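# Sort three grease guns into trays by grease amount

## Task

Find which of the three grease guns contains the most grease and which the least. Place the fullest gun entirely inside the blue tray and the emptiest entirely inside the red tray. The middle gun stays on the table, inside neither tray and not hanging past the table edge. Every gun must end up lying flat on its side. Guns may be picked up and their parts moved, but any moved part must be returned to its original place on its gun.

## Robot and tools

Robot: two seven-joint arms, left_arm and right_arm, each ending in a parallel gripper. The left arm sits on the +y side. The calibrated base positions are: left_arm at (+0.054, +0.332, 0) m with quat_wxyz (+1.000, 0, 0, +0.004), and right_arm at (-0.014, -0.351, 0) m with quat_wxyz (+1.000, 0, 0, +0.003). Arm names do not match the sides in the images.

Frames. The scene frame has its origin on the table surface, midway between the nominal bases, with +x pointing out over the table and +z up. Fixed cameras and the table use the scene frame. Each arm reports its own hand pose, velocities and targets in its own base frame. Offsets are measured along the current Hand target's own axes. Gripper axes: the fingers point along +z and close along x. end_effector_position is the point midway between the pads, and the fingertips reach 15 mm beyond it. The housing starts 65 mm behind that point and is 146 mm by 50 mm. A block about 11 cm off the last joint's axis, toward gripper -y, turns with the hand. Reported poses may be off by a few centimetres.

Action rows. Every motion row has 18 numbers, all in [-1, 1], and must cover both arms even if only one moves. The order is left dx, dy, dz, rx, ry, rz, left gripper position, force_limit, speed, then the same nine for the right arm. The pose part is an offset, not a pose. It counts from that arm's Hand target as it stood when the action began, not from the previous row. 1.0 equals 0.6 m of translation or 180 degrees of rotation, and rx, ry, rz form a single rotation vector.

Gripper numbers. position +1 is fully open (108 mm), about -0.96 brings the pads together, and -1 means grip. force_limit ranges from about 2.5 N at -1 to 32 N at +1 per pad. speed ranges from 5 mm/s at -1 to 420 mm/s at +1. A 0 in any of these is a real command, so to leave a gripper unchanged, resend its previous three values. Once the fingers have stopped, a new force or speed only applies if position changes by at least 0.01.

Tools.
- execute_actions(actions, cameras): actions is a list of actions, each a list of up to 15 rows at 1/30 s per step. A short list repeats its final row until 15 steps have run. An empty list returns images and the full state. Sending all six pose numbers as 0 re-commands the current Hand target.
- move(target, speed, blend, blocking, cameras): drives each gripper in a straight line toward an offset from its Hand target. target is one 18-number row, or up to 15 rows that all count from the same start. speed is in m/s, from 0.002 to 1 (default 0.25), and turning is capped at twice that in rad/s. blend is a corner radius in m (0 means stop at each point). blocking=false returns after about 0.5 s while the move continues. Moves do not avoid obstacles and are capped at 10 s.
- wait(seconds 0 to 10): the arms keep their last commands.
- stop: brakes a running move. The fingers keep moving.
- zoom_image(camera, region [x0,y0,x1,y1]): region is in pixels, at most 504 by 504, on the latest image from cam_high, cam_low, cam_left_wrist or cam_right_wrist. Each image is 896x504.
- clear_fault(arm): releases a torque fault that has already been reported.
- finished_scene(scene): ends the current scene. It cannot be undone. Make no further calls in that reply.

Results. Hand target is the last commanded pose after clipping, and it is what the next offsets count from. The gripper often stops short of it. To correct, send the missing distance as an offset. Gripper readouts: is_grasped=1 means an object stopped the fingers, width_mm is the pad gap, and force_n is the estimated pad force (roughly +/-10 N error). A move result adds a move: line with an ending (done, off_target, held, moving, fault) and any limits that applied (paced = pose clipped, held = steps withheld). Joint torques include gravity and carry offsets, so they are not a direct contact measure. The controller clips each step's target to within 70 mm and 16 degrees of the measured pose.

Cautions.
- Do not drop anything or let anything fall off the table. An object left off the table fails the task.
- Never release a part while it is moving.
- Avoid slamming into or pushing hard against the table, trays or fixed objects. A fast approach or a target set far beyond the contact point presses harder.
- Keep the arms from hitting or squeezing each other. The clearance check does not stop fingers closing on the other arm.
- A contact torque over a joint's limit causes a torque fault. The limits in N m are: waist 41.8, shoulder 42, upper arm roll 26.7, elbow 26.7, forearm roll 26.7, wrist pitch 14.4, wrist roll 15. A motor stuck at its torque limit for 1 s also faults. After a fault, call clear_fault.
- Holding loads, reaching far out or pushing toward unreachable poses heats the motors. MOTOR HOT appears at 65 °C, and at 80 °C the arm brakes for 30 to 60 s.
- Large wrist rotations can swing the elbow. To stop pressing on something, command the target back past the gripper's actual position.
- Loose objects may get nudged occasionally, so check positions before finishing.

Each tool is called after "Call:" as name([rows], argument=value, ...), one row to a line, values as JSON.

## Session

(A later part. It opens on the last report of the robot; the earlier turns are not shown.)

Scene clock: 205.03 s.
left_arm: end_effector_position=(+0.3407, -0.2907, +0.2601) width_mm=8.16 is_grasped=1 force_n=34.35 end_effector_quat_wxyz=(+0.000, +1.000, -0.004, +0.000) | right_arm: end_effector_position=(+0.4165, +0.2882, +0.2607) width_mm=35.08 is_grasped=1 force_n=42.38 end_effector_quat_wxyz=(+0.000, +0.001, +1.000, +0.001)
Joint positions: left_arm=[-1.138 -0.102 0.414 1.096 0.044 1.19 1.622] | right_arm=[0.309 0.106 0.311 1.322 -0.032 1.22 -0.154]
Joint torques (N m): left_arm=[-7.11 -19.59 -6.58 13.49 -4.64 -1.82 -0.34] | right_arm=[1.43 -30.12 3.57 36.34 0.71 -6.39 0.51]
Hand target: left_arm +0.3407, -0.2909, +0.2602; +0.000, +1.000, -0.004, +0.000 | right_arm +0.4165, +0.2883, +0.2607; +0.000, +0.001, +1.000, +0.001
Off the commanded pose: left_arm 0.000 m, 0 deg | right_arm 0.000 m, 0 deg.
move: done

Call:
move([
  [0,0,0,0,0,0,0.31,-0.4,-0.4, 0,0,0,0,0,0,-1,0.6,-0.3],
  [0,-0.02,-0.2,0,0,0,0.31,-0.4,-0.4, 0,0,0,0,0,0,-1,0.6,-0.3],
  [0,-0.02,-0.2,0,0,0,0.31,-0.4,-0.4, 0.111,-0.65,0,0,0,0,-1,0.6,-0.3],
  [-0.005,0.362,0.18,0,0,0.527,0.31,-0.4,-0.4, 0.111,-0.65,0,0,0,0,-1,0.6,-0.3],
], speed=[0.05,0.15,0.25,0.3], cameras=["cam_left_wrist","cam_high"])

Scene clock: 214.23 s.
left_arm: end_effector_position=(+0.3360, -0.5082, +0.1524) width_mm=70.05 is_grasped=0 force_n=0.00 end_effector_quat_wxyz=(+0.000, -0.674, +0.739, -0.001) | right_arm: end_effector_position=(+0.3490, -0.1016, +0.2597) width_mm=35.08 is_grasped=1 force_n=39.46 end_effector_quat_wxyz=(+0.000, +0.001, +1.000, +0.001)
Joint positions: left_arm=[-1.151 0.542 0.21 1.617 -0.122 1.086 3.107] | right_arm=[-0.058 -0.388 -0.197 0.824 -0.077 1.207 -0.997]
Joint torques (N m): left_arm=[1.16 -39.11 1.48 13.11 -0.57 -1.24 0.44] | right_arm=[-1.99 -14.79 2.27 32.79 -0.59 -3.22 -0.22]
Motor temperatures (°C): left_arm=[33 33 32 42 33 33 33] | right_arm=[34 36 34 38 32 39 33]
Hand target: left_arm +0.3360, -0.5082, +0.1524; +0.000, -0.674, +0.739, -0.001 | right_arm +0.3490, -0.1016, +0.2597; +0.000, +0.001, +1.000, +0.001
Off the commanded pose: left_arm 0.000 m, 0 deg | right_arm 0.000 m, 0 deg.
move: done
Images, in order (width x height): cam_high 896x504, cam_left_wrist 896x504.

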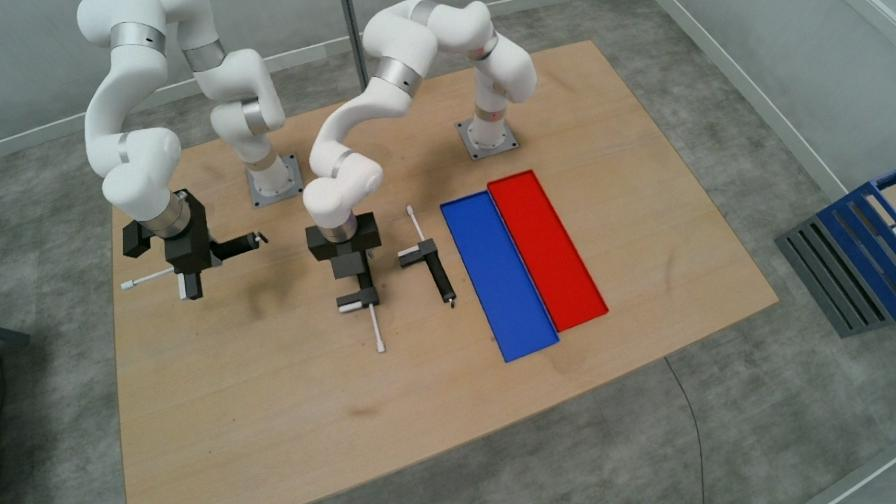

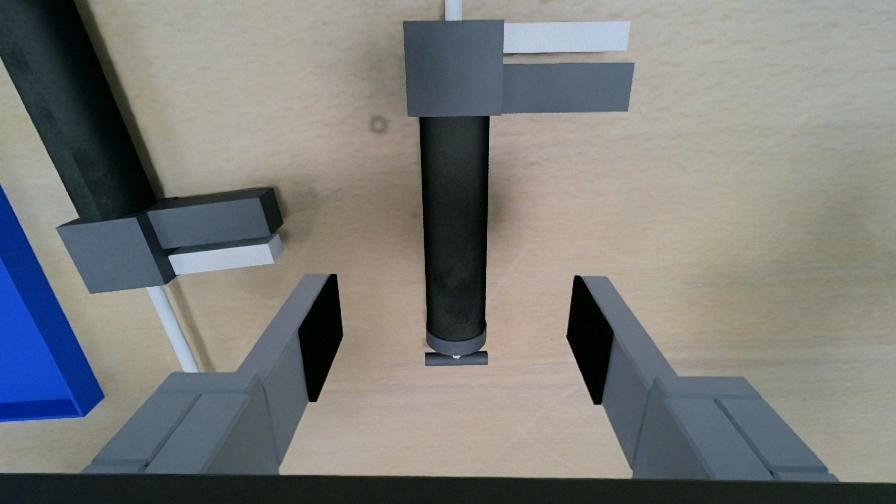

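Call:
move([
  [0,0,0.21,0,0,0,0.31,-0.4,-0.4, 0.111,-0.65,0,0,0,0,-1,0.6,-0.3],
  [0,0,0.21,0,0,0,-1,0.6,-0.3, 0,0,0,0,0,0,-1,0.6,-0.3],
  [0,0,-0.08,0,0,0,-1,0.6,-0.3, 0,0,0,0,0,0,-1,0.6,-0.3],
  [-0.626,-0.057,-0.08,0,0,-0.027,-1,0.6,-0.3, 0,0,0,0,0,0,-1,0.6,-0.3],
  [-0.626,-0.057,0.1,0,0,-0.027,-1,0.6,-0.3, 0,0,0,0,0,0,-1,0.6,-0.3],
], speed=[0.12,0.1,0.15,0.25,0.15], cameras=["cam_left_wrist","cam_high","cam_low"])

Scene clock: 226.43 s.
left_arm: end_effector_position=(+0.3365, -0.5055, +0.2004) width_mm=34.97 is_grasped=1 force_n=43.21 end_effector_quat_wxyz=(+0.000, -0.674, +0.739, -0.001) | right_arm: end_effector_position=(+0.3490, -0.1016, +0.2597) width_mm=35.08 is_grasped=1 force_n=39.46 end_effector_quat_wxyz=(+0.000, +0.001, +1.000, +0.001)
Joint positions: left_arm=[-1.148 0.497 0.216 1.686 -0.11 1.2 3.101] | right_arm=[-0.038 -0.389 -0.215 0.824 -0.084 1.207 -0.99]
Joint torques (N m): left_arm=[1.24 -47.19 2.42 14.89 1.39 -2.11 0.38] | right_arm=[1.81 -16.81 3.3 30.21 -0.1 -3.16 0.17]
Hand target: left_arm +0.3365, -0.5055, +0.2004; +0.000, -0.674, +0.739, -0.001 (not the last commanded pose) | right_arm +0.3490, -0.1016, +0.2597; +0.000, +0.001, +1.000, +0.001
Off the commanded pose: left_arm 0.390 m, 5 deg | right_arm 0.000 m, 0 deg.
move: off_target (left_arm; path cut at 10 s); path passed 3 of 5 targets
Images, in order (width x height): cam_high 896x504, cam_low 896x504, cam_left_wrist 896x504.

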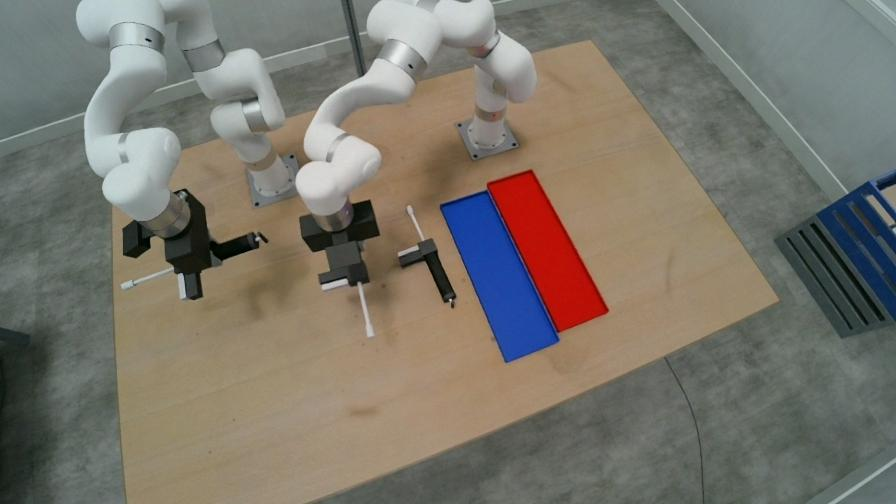

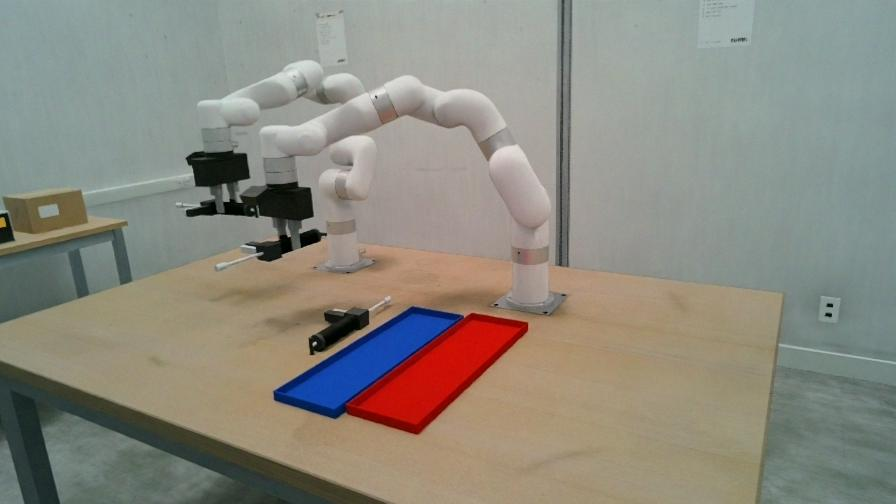

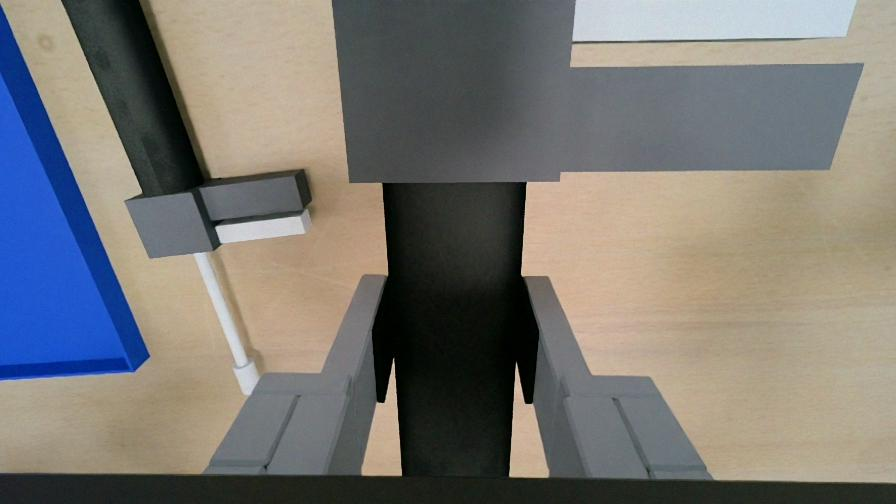

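Call:
move([
  [-0.622,-0.057,0,0,0,-0.027,-1,0.6,-0.3, 0,0,0,0,0,0,-1,0.6,-0.3],
  [-0.622,-0.057,0.2,0,0,-0.027,-1,0.6,-0.3, 0,0,0,0,0,0,-1,0.6,-0.3],
], speed=[0.25,0.15], cameras=["cam_left_wrist","cam_high","cam_low"])

Scene clock: 230.73 s.
left_arm: end_effector_position=(+0.4050, -0.1371, +0.0801) width_mm=34.97 is_grasped=1 force_n=43.22 end_effector_quat_wxyz=(+0.000, +0.704, -0.710, +0.001) | right_arm: end_effector_position=(+0.3490, -0.1016, +0.2597) width_mm=35.08 is_grasped=1 force_n=39.46 end_effector_quat_wxyz=(+0.000, +0.001, +1.000, +0.001)
Joint positions: left_arm=[-0.855 0.118 0.526 0.754 -0.098 0.654 3.681] | right_arm=[-0.038 -0.389 -0.215 0.824 -0.084 1.207 -0.99]
Joint torques (N m): left_arm=[1.27 -24.21 0.77 12.87 -0.68 -2.02 0.26] | right_arm=[1.82 -16.8 2.93 30.21 -0.15 -3.26 0.12]
Hand target: left_arm +0.4050, -0.1371, +0.0800; +0.000, +0.704, -0.710, +0.001 | right_arm +0.3490, -0.1016, +0.2597; +0.000, +0.001, +1.000, +0.001
Off the commanded pose: left_arm 0.000 m, 0 deg | right_arm 0.000 m, 0 deg.
move: done
Images, in order (width x height): cam_high 896x504, cam_low 896x504, cam_left_wrist 896x504.

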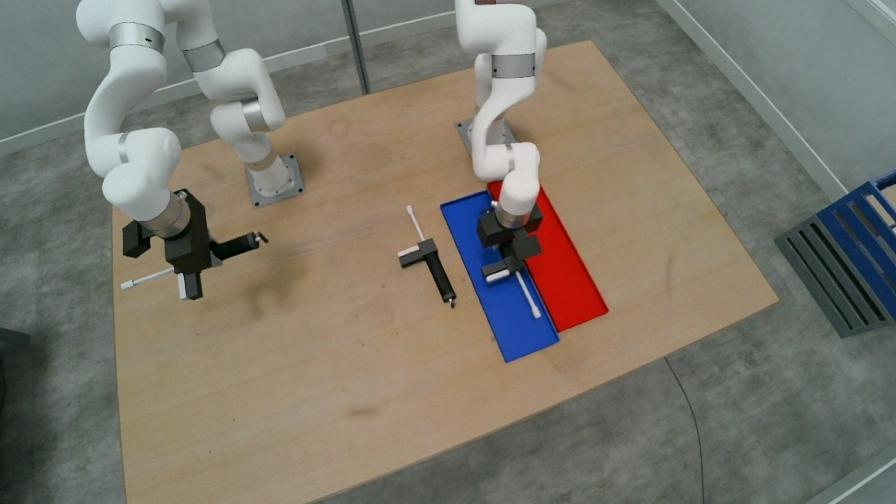

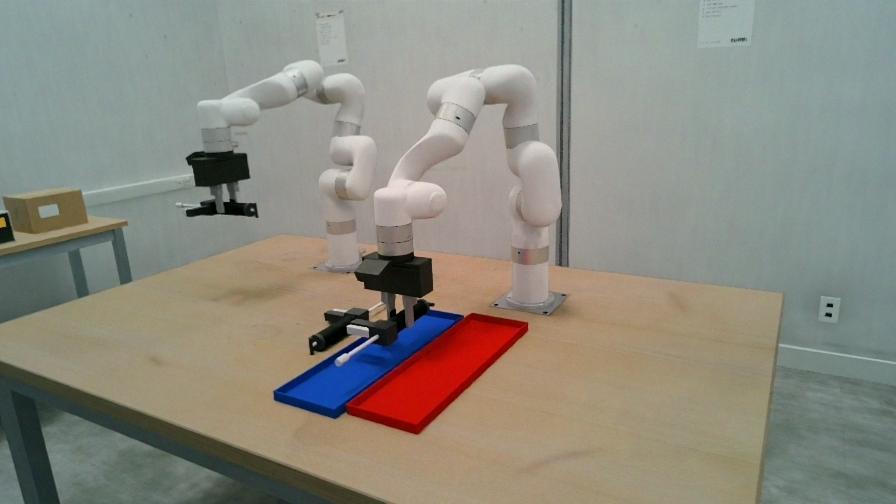

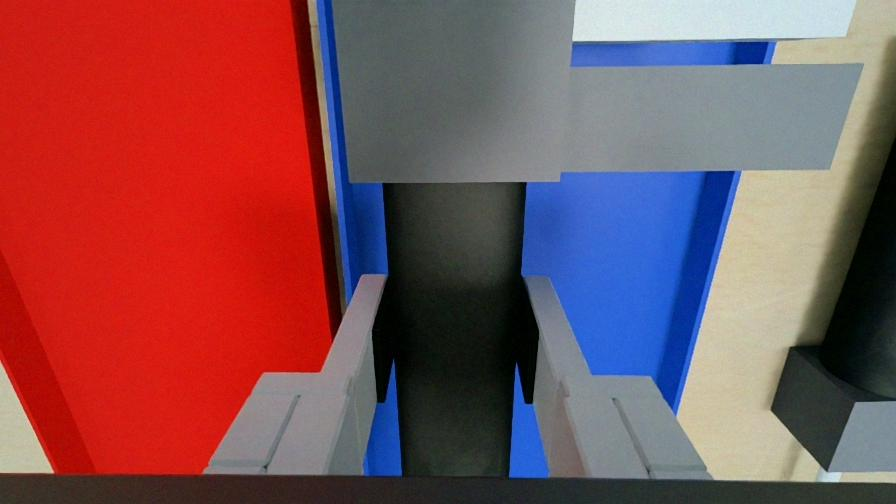

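Call:
move([
  [0,0,0.07,0,0,0,-1,0.6,-0.3, 0,0,0,0,0,0,-1,0.6,-0.3],
  [0,0,0.083,0,0,0,-1,0.6,-0.3, 0,0,0,0,0,0,-1,0.6,-0.3],
  [0,0,0.083,0,0,0,0,0,-0.2, 0,0,0,0,0,0,-1,0.6,-0.3],
  [0,0,-0.25,0,0,0,0,0,-0.2, 0,0,0,0,0,0,-1,0.6,-0.3],
], speed=[0.1,0.03,0.05,0.2], cameras=["cam_left_wrist","cam_high","cam_low"])

Scene clock: 234.67 s.
left_arm: end_effector_position=(+0.4049, -0.1370, +0.2300) width_mm=52.99 is_grasped=0 force_n=0.00 end_effector_quat_wxyz=(+0.000, +0.704, -0.710, +0.000) | right_arm: end_effector_position=(+0.3490, -0.1016, +0.2597) width_mm=35.08 is_grasped=1 force_n=39.46 end_effector_quat_wxyz=(+0.000, +0.001, +1.000, +0.001)
Joint positions: left_arm=[-0.867 -0.163 0.515 0.959 0.089 1.102 3.536] | right_arm=[-0.038 -0.389 -0.215 0.824 -0.084 1.207 -0.99]
Joint torques (N m): left_arm=[-0.75 -21.29 -1.67 13.7 1.25 -1.17 -0.39] | right_arm=[1.75 -16.8 2.89 30.17 -0.27 -3.38 0.08]
Hand target: left_arm +0.4049, -0.1370, +0.2300; +0.000, +0.704, -0.710, +0.001 | right_arm +0.3490, -0.1016, +0.2597; +0.000, +0.001, +1.000, +0.001
Off the commanded pose: left_arm 0.000 m, 0 deg | right_arm 0.000 m, 0 deg.
move: done
Images, in order (width x height): cam_high 896x504, cam_low 896x504, cam_left_wrist 896x504.

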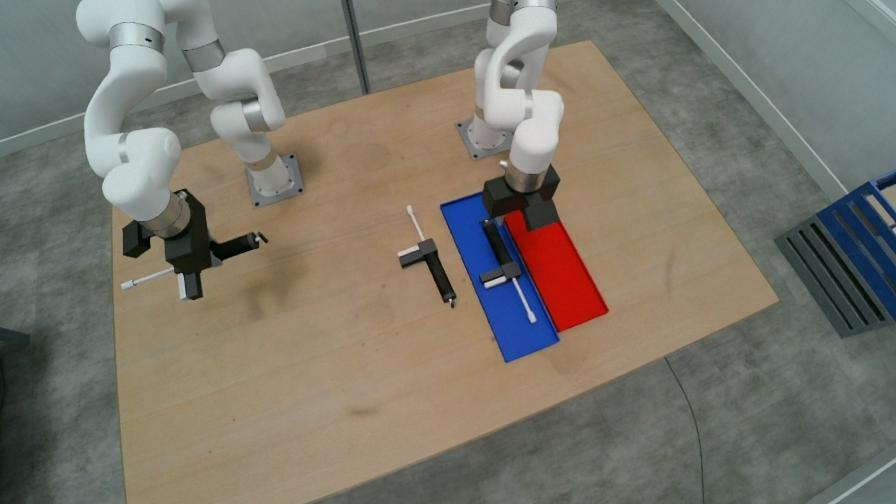

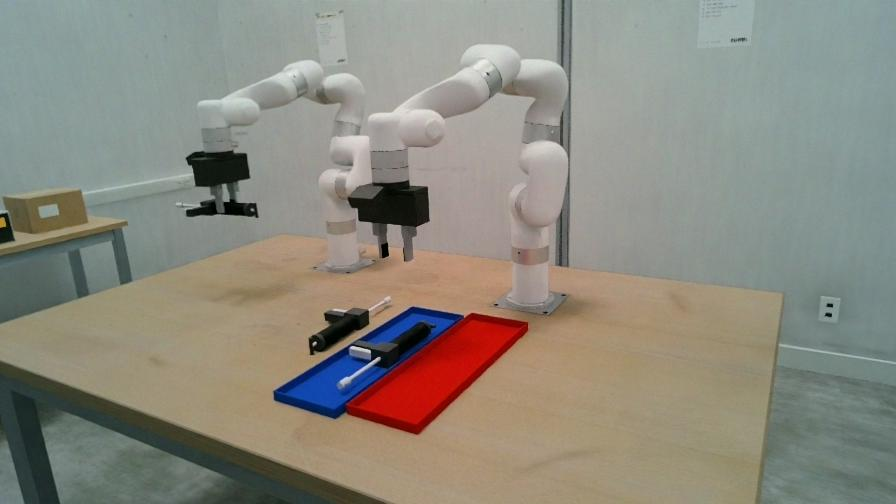

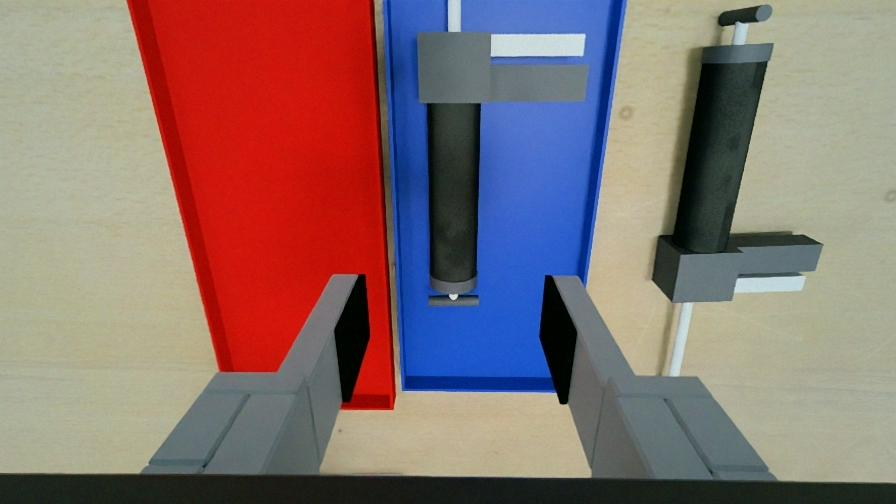

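Call:
move([
  [0,0,0,0,0,0,0,0,-0.2, -0.1,0.463,0,0,0,-0.473,-1,0.6,-0.3],
  [0,0,0,0,0,0,0,0,-0.2, -0.1,0.463,0.34,0,0,-0.473,-1,0.6,-0.3],
  [0,0,0,0,0,0,0,0,-0.2, -0.1,0.463,0.3878,0,0,-0.473,-1,0.6,-0.3],
  [0,0,0,0,0,0,0,0,-0.2, -0.1,0.463,0.3878,0,0,-0.473,0.3,0,0],
  [0,0,0,0,0,0,0,0,-0.2, -0.1,0.463,0.1,0,0,-0.473,0.3,0,0],
], speed=[0.3,0.2,0.05,0.05,0.2])

Call:
move([
  [0,0,0,0,0,0,0.3,0,0, 0.45,0.0,0,0,0,0,0.3,0,0],
  [0.622,0.057,0.13,0,0,0.027,0.3,0,0, 0.45,0.0,-0.05,0,0,0,0.3,0,0],
], speed=[0.3,0.3], cameras=["cam_left_wrist","cam_high"])

Scene clock: 242.93 s.
left_arm: end_effector_position=(+0.4049, -0.1370, +0.2300) width_mm=52.99 is_grasped=0 force_n=0.00 end_effector_quat_wxyz=(+0.000, +0.704, -0.710, +0.001) | right_arm: end_effector_position=(+0.4096, +0.1763, +0.2004) width_mm=69.50 is_grasped=0 force_n=0.00 end_effector_quat_wxyz=(+0.001, -0.676, +0.737, +0.001)
Joint positions: left_arm=[-0.867 -0.163 0.515 0.959 0.089 1.102 3.536] | right_arm=[0.396 -0.051 0.009 0.967 0.003 1.017 -1.866]
Joint torques (N m): left_arm=[-0.83 -20.86 -1.59 13.32 0.89 -1.62 -0.42] | right_arm=[-2.44 -23.56 -0.39 28.38 0.63 -1.94 -0.28]
Hand target: left_arm +0.4049, -0.1370, +0.2300; +0.000, +0.704, -0.710, +0.001 | right_arm +0.4096, +0.1763, +0.2004; +0.001, -0.676, +0.737, +0.001
Off the commanded pose: left_arm 0.000 m, 0 deg | right_arm 0.000 m, 0 deg.
move: done

Scene clock: 246.30 s.
left_arm: end_effector_position=(+0.3680, -0.5100, +0.1524) width_mm=69.49 is_grasped=0 force_n=0.00 end_effector_quat_wxyz=(+0.000, -0.674, +0.739, -0.001) | right_arm: end_effector_position=(+0.3862, -0.0928, +0.2297) width_mm=69.50 is_grasped=0 force_n=0.00 end_effector_quat_wxyz=(+0.001, -0.676, +0.737, +0.001)
Joint positions: left_arm=[-1.114 0.618 0.23 1.734 -0.147 1.131 3.157] | right_arm=[0.121 -0.256 -0.332 0.86 -0.09 1.104 -2.43]
Joint torques (N m): left_arm=[1.36 -40.78 1.81 13.4 -0.69 -1.29 -0.38] | right_arm=[2.2 -17.33 2.99 28.55 -0.75 -1.84 0.43]
Hand target: left_arm +0.3680, -0.5100, +0.1524; +0.000, -0.674, +0.739, -0.001 | right_arm +0.3862, -0.0928, +0.2298; +0.001, -0.676, +0.737, +0.001
Off the commanded pose: left_arm 0.000 m, 0 deg | right_arm 0.000 m, 0 deg.
move: done
Images, in order (width x height): cam_high 896x504, cam_left_wrist 896x504.

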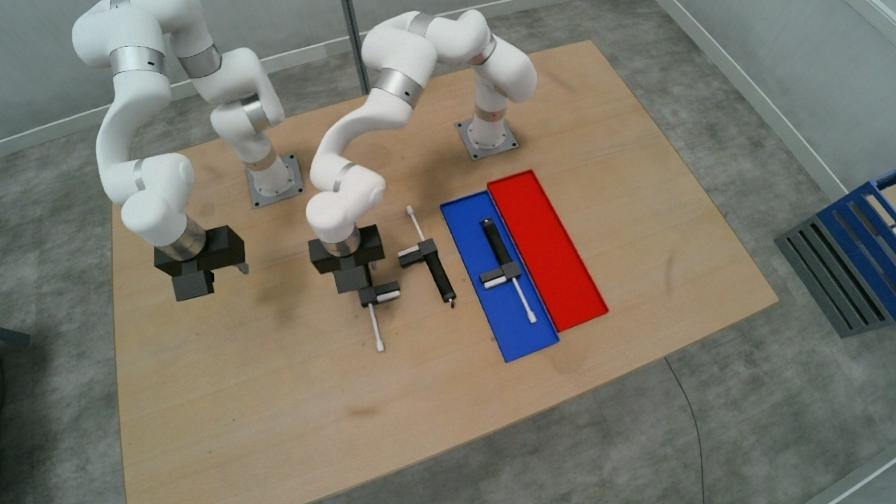

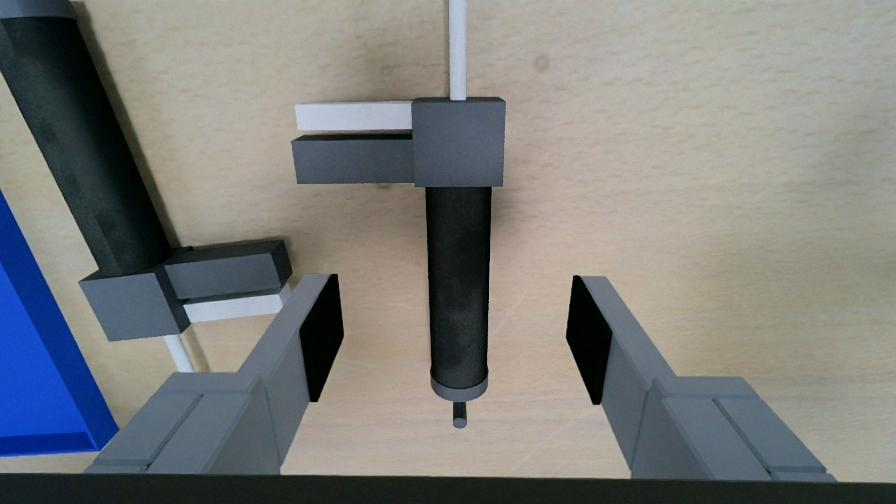

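Call:
move([
  [0.004,0.072,0.21,0,0,0,0.3,0,0, 0,0,0,0,0,0,0.3,0,0],
  [0.004,0.072,0.21,0,0,0,-1,0.6,-0.2, 0,0,0,0,0,0,0.3,0,0],
  [0.004,0.072,-0.08,0,0,0,-1,0.6,-0.2, 0,0,0,0,0,0,0.3,0,0],
  [-0.796,0.027,-0.08,0,0,-0.027,-1,0.6,-0.2, 0,0,0,0,0,0,0.3,0,0],
  [-0.796,0.027,0.12,0,0,-0.027,-1,0.6,-0.2, 0,0,0,0,0,0,0.3,0,0],
], speed=[0.15,0.1,0.2,0.35,0.2], cameras=["cam_left_wrist","cam_high"])

Scene clock: 253.37 s.
left_arm: end_effector_position=(+0.3959, -0.0330, +0.0799) width_mm=35.07 is_grasped=1 force_n=37.93 end_effector_quat_wxyz=(+0.000, +0.704, -0.710, +0.001) | right_arm: end_effector_position=(+0.3862, -0.0928, +0.2298) width_mm=69.50 is_grasped=0 force_n=0.00 end_effector_quat_wxyz=(+0.001, -0.676, +0.737, +0.001)
Joint positions: left_arm=[-0.823 0.02 0.738 0.644 -0.025 0.629 3.87] | right_arm=[0.121 -0.256 -0.332 0.86 -0.09 1.104 -2.43]
Joint torques (N m): left_arm=[0.83 -18.14 -0.04 12.73 -0.68 -1.77 0.38] | right_arm=[1.56 -16.9 2.42 28.61 -0.27 -2.15 0.26]
Hand target: left_arm +0.3959, -0.0330, +0.0799; +0.000, +0.704, -0.710, +0.001 | right_arm +0.3862, -0.0928, +0.2298; +0.001, -0.676, +0.737, +0.001
Off the commanded pose: left_arm 0.000 m, 0 deg | right_arm 0.000 m, 0 deg.
move: done
Images, in order (width x height): cam_high 896x504, cam_left_wrist 896x504.

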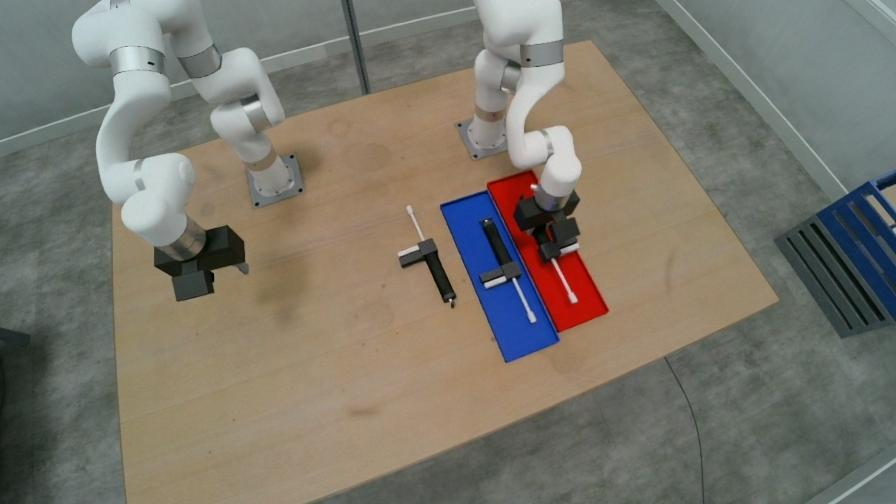

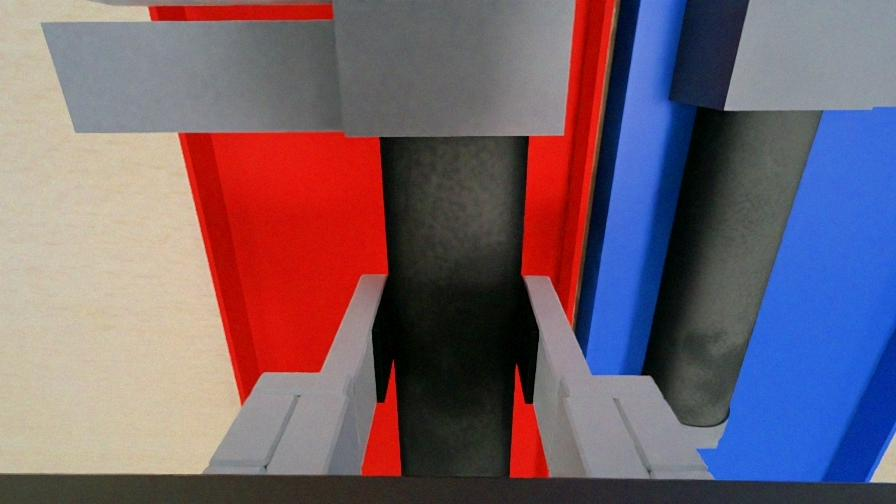

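Call:
move([
  [0,0,0.07,0,0,0,-1,0.6,-0.2, 0,0,0,0,0,0,0.3,0,0],
  [0,0,0.083,0,0,0,-1,0.6,-0.2, 0,0,0,0,0,0,0.3,0,0],
  [0,0,0.083,0,0,0,0,0,-0.2, 0,0,0,0,0,0,0.3,0,0],
  [0,0,-0.25,0,0,0,0,0,-0.2, 0,0,0,0,0,0,0.3,0,0],
], speed=[0.1,0.03,0.05,0.2], cameras=["cam_left_wrist","cam_high","cam_low"])

Scene clock: 257.13 s.
left_arm: end_effector_position=(+0.3957, -0.0328, +0.2299) width_mm=52.99 is_grasped=0 force_n=0.00 end_effector_quat_wxyz=(+0.000, +0.705, -0.710, +0.000) | right_arm: end_effector_position=(+0.3862, -0.0928, +0.2298) width_mm=69.50 is_grasped=0 force_n=0.00 end_effector_quat_wxyz=(+0.001, -0.676, +0.737, +0.001)
Joint positions: left_arm=[-0.804 -0.313 0.662 0.862 0.21 1.12 3.675] | right_arm=[0.121 -0.256 -0.332 0.86 -0.09 1.104 -2.43]
Joint torques (N m): left_arm=[0.68 -15.36 -3.49 13.24 1.24 -1.25 -0.34] | right_arm=[1.67 -17.35 2.5 28.51 0.23 -2.12 0.32]
Hand target: left_arm +0.3958, -0.0329, +0.2299; +0.000, +0.704, -0.710, +0.001 | right_arm +0.3862, -0.0928, +0.2298; +0.001, -0.676, +0.737, +0.001
Off the commanded pose: left_arm 0.000 m, 0 deg | right_arm 0.000 m, 0 deg.
move: done
Images, in order (width x height): cam_high 896x504, cam_low 896x504, cam_left_wrist 896x504.

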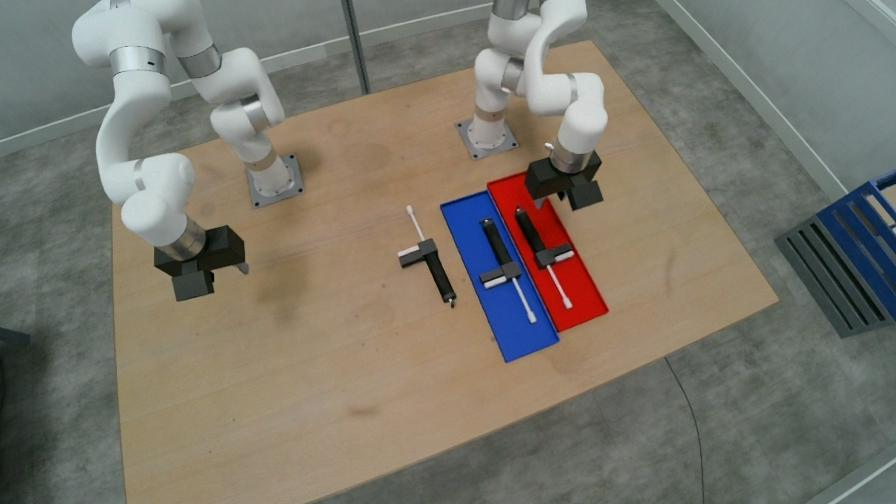

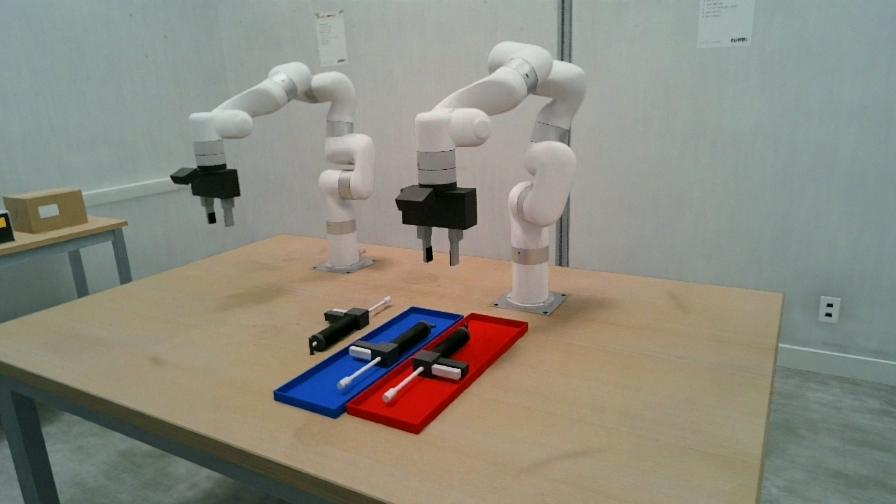

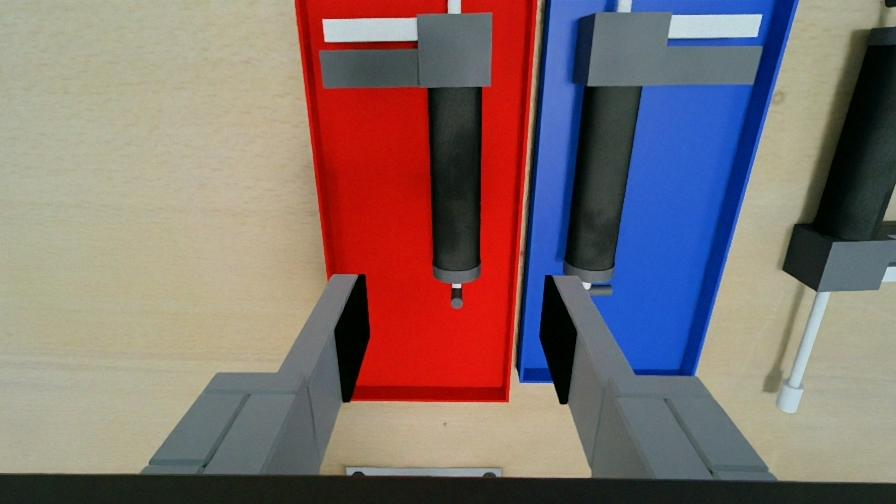

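Call:
finished_scene(scene=1)

The scene is finished: the task was done.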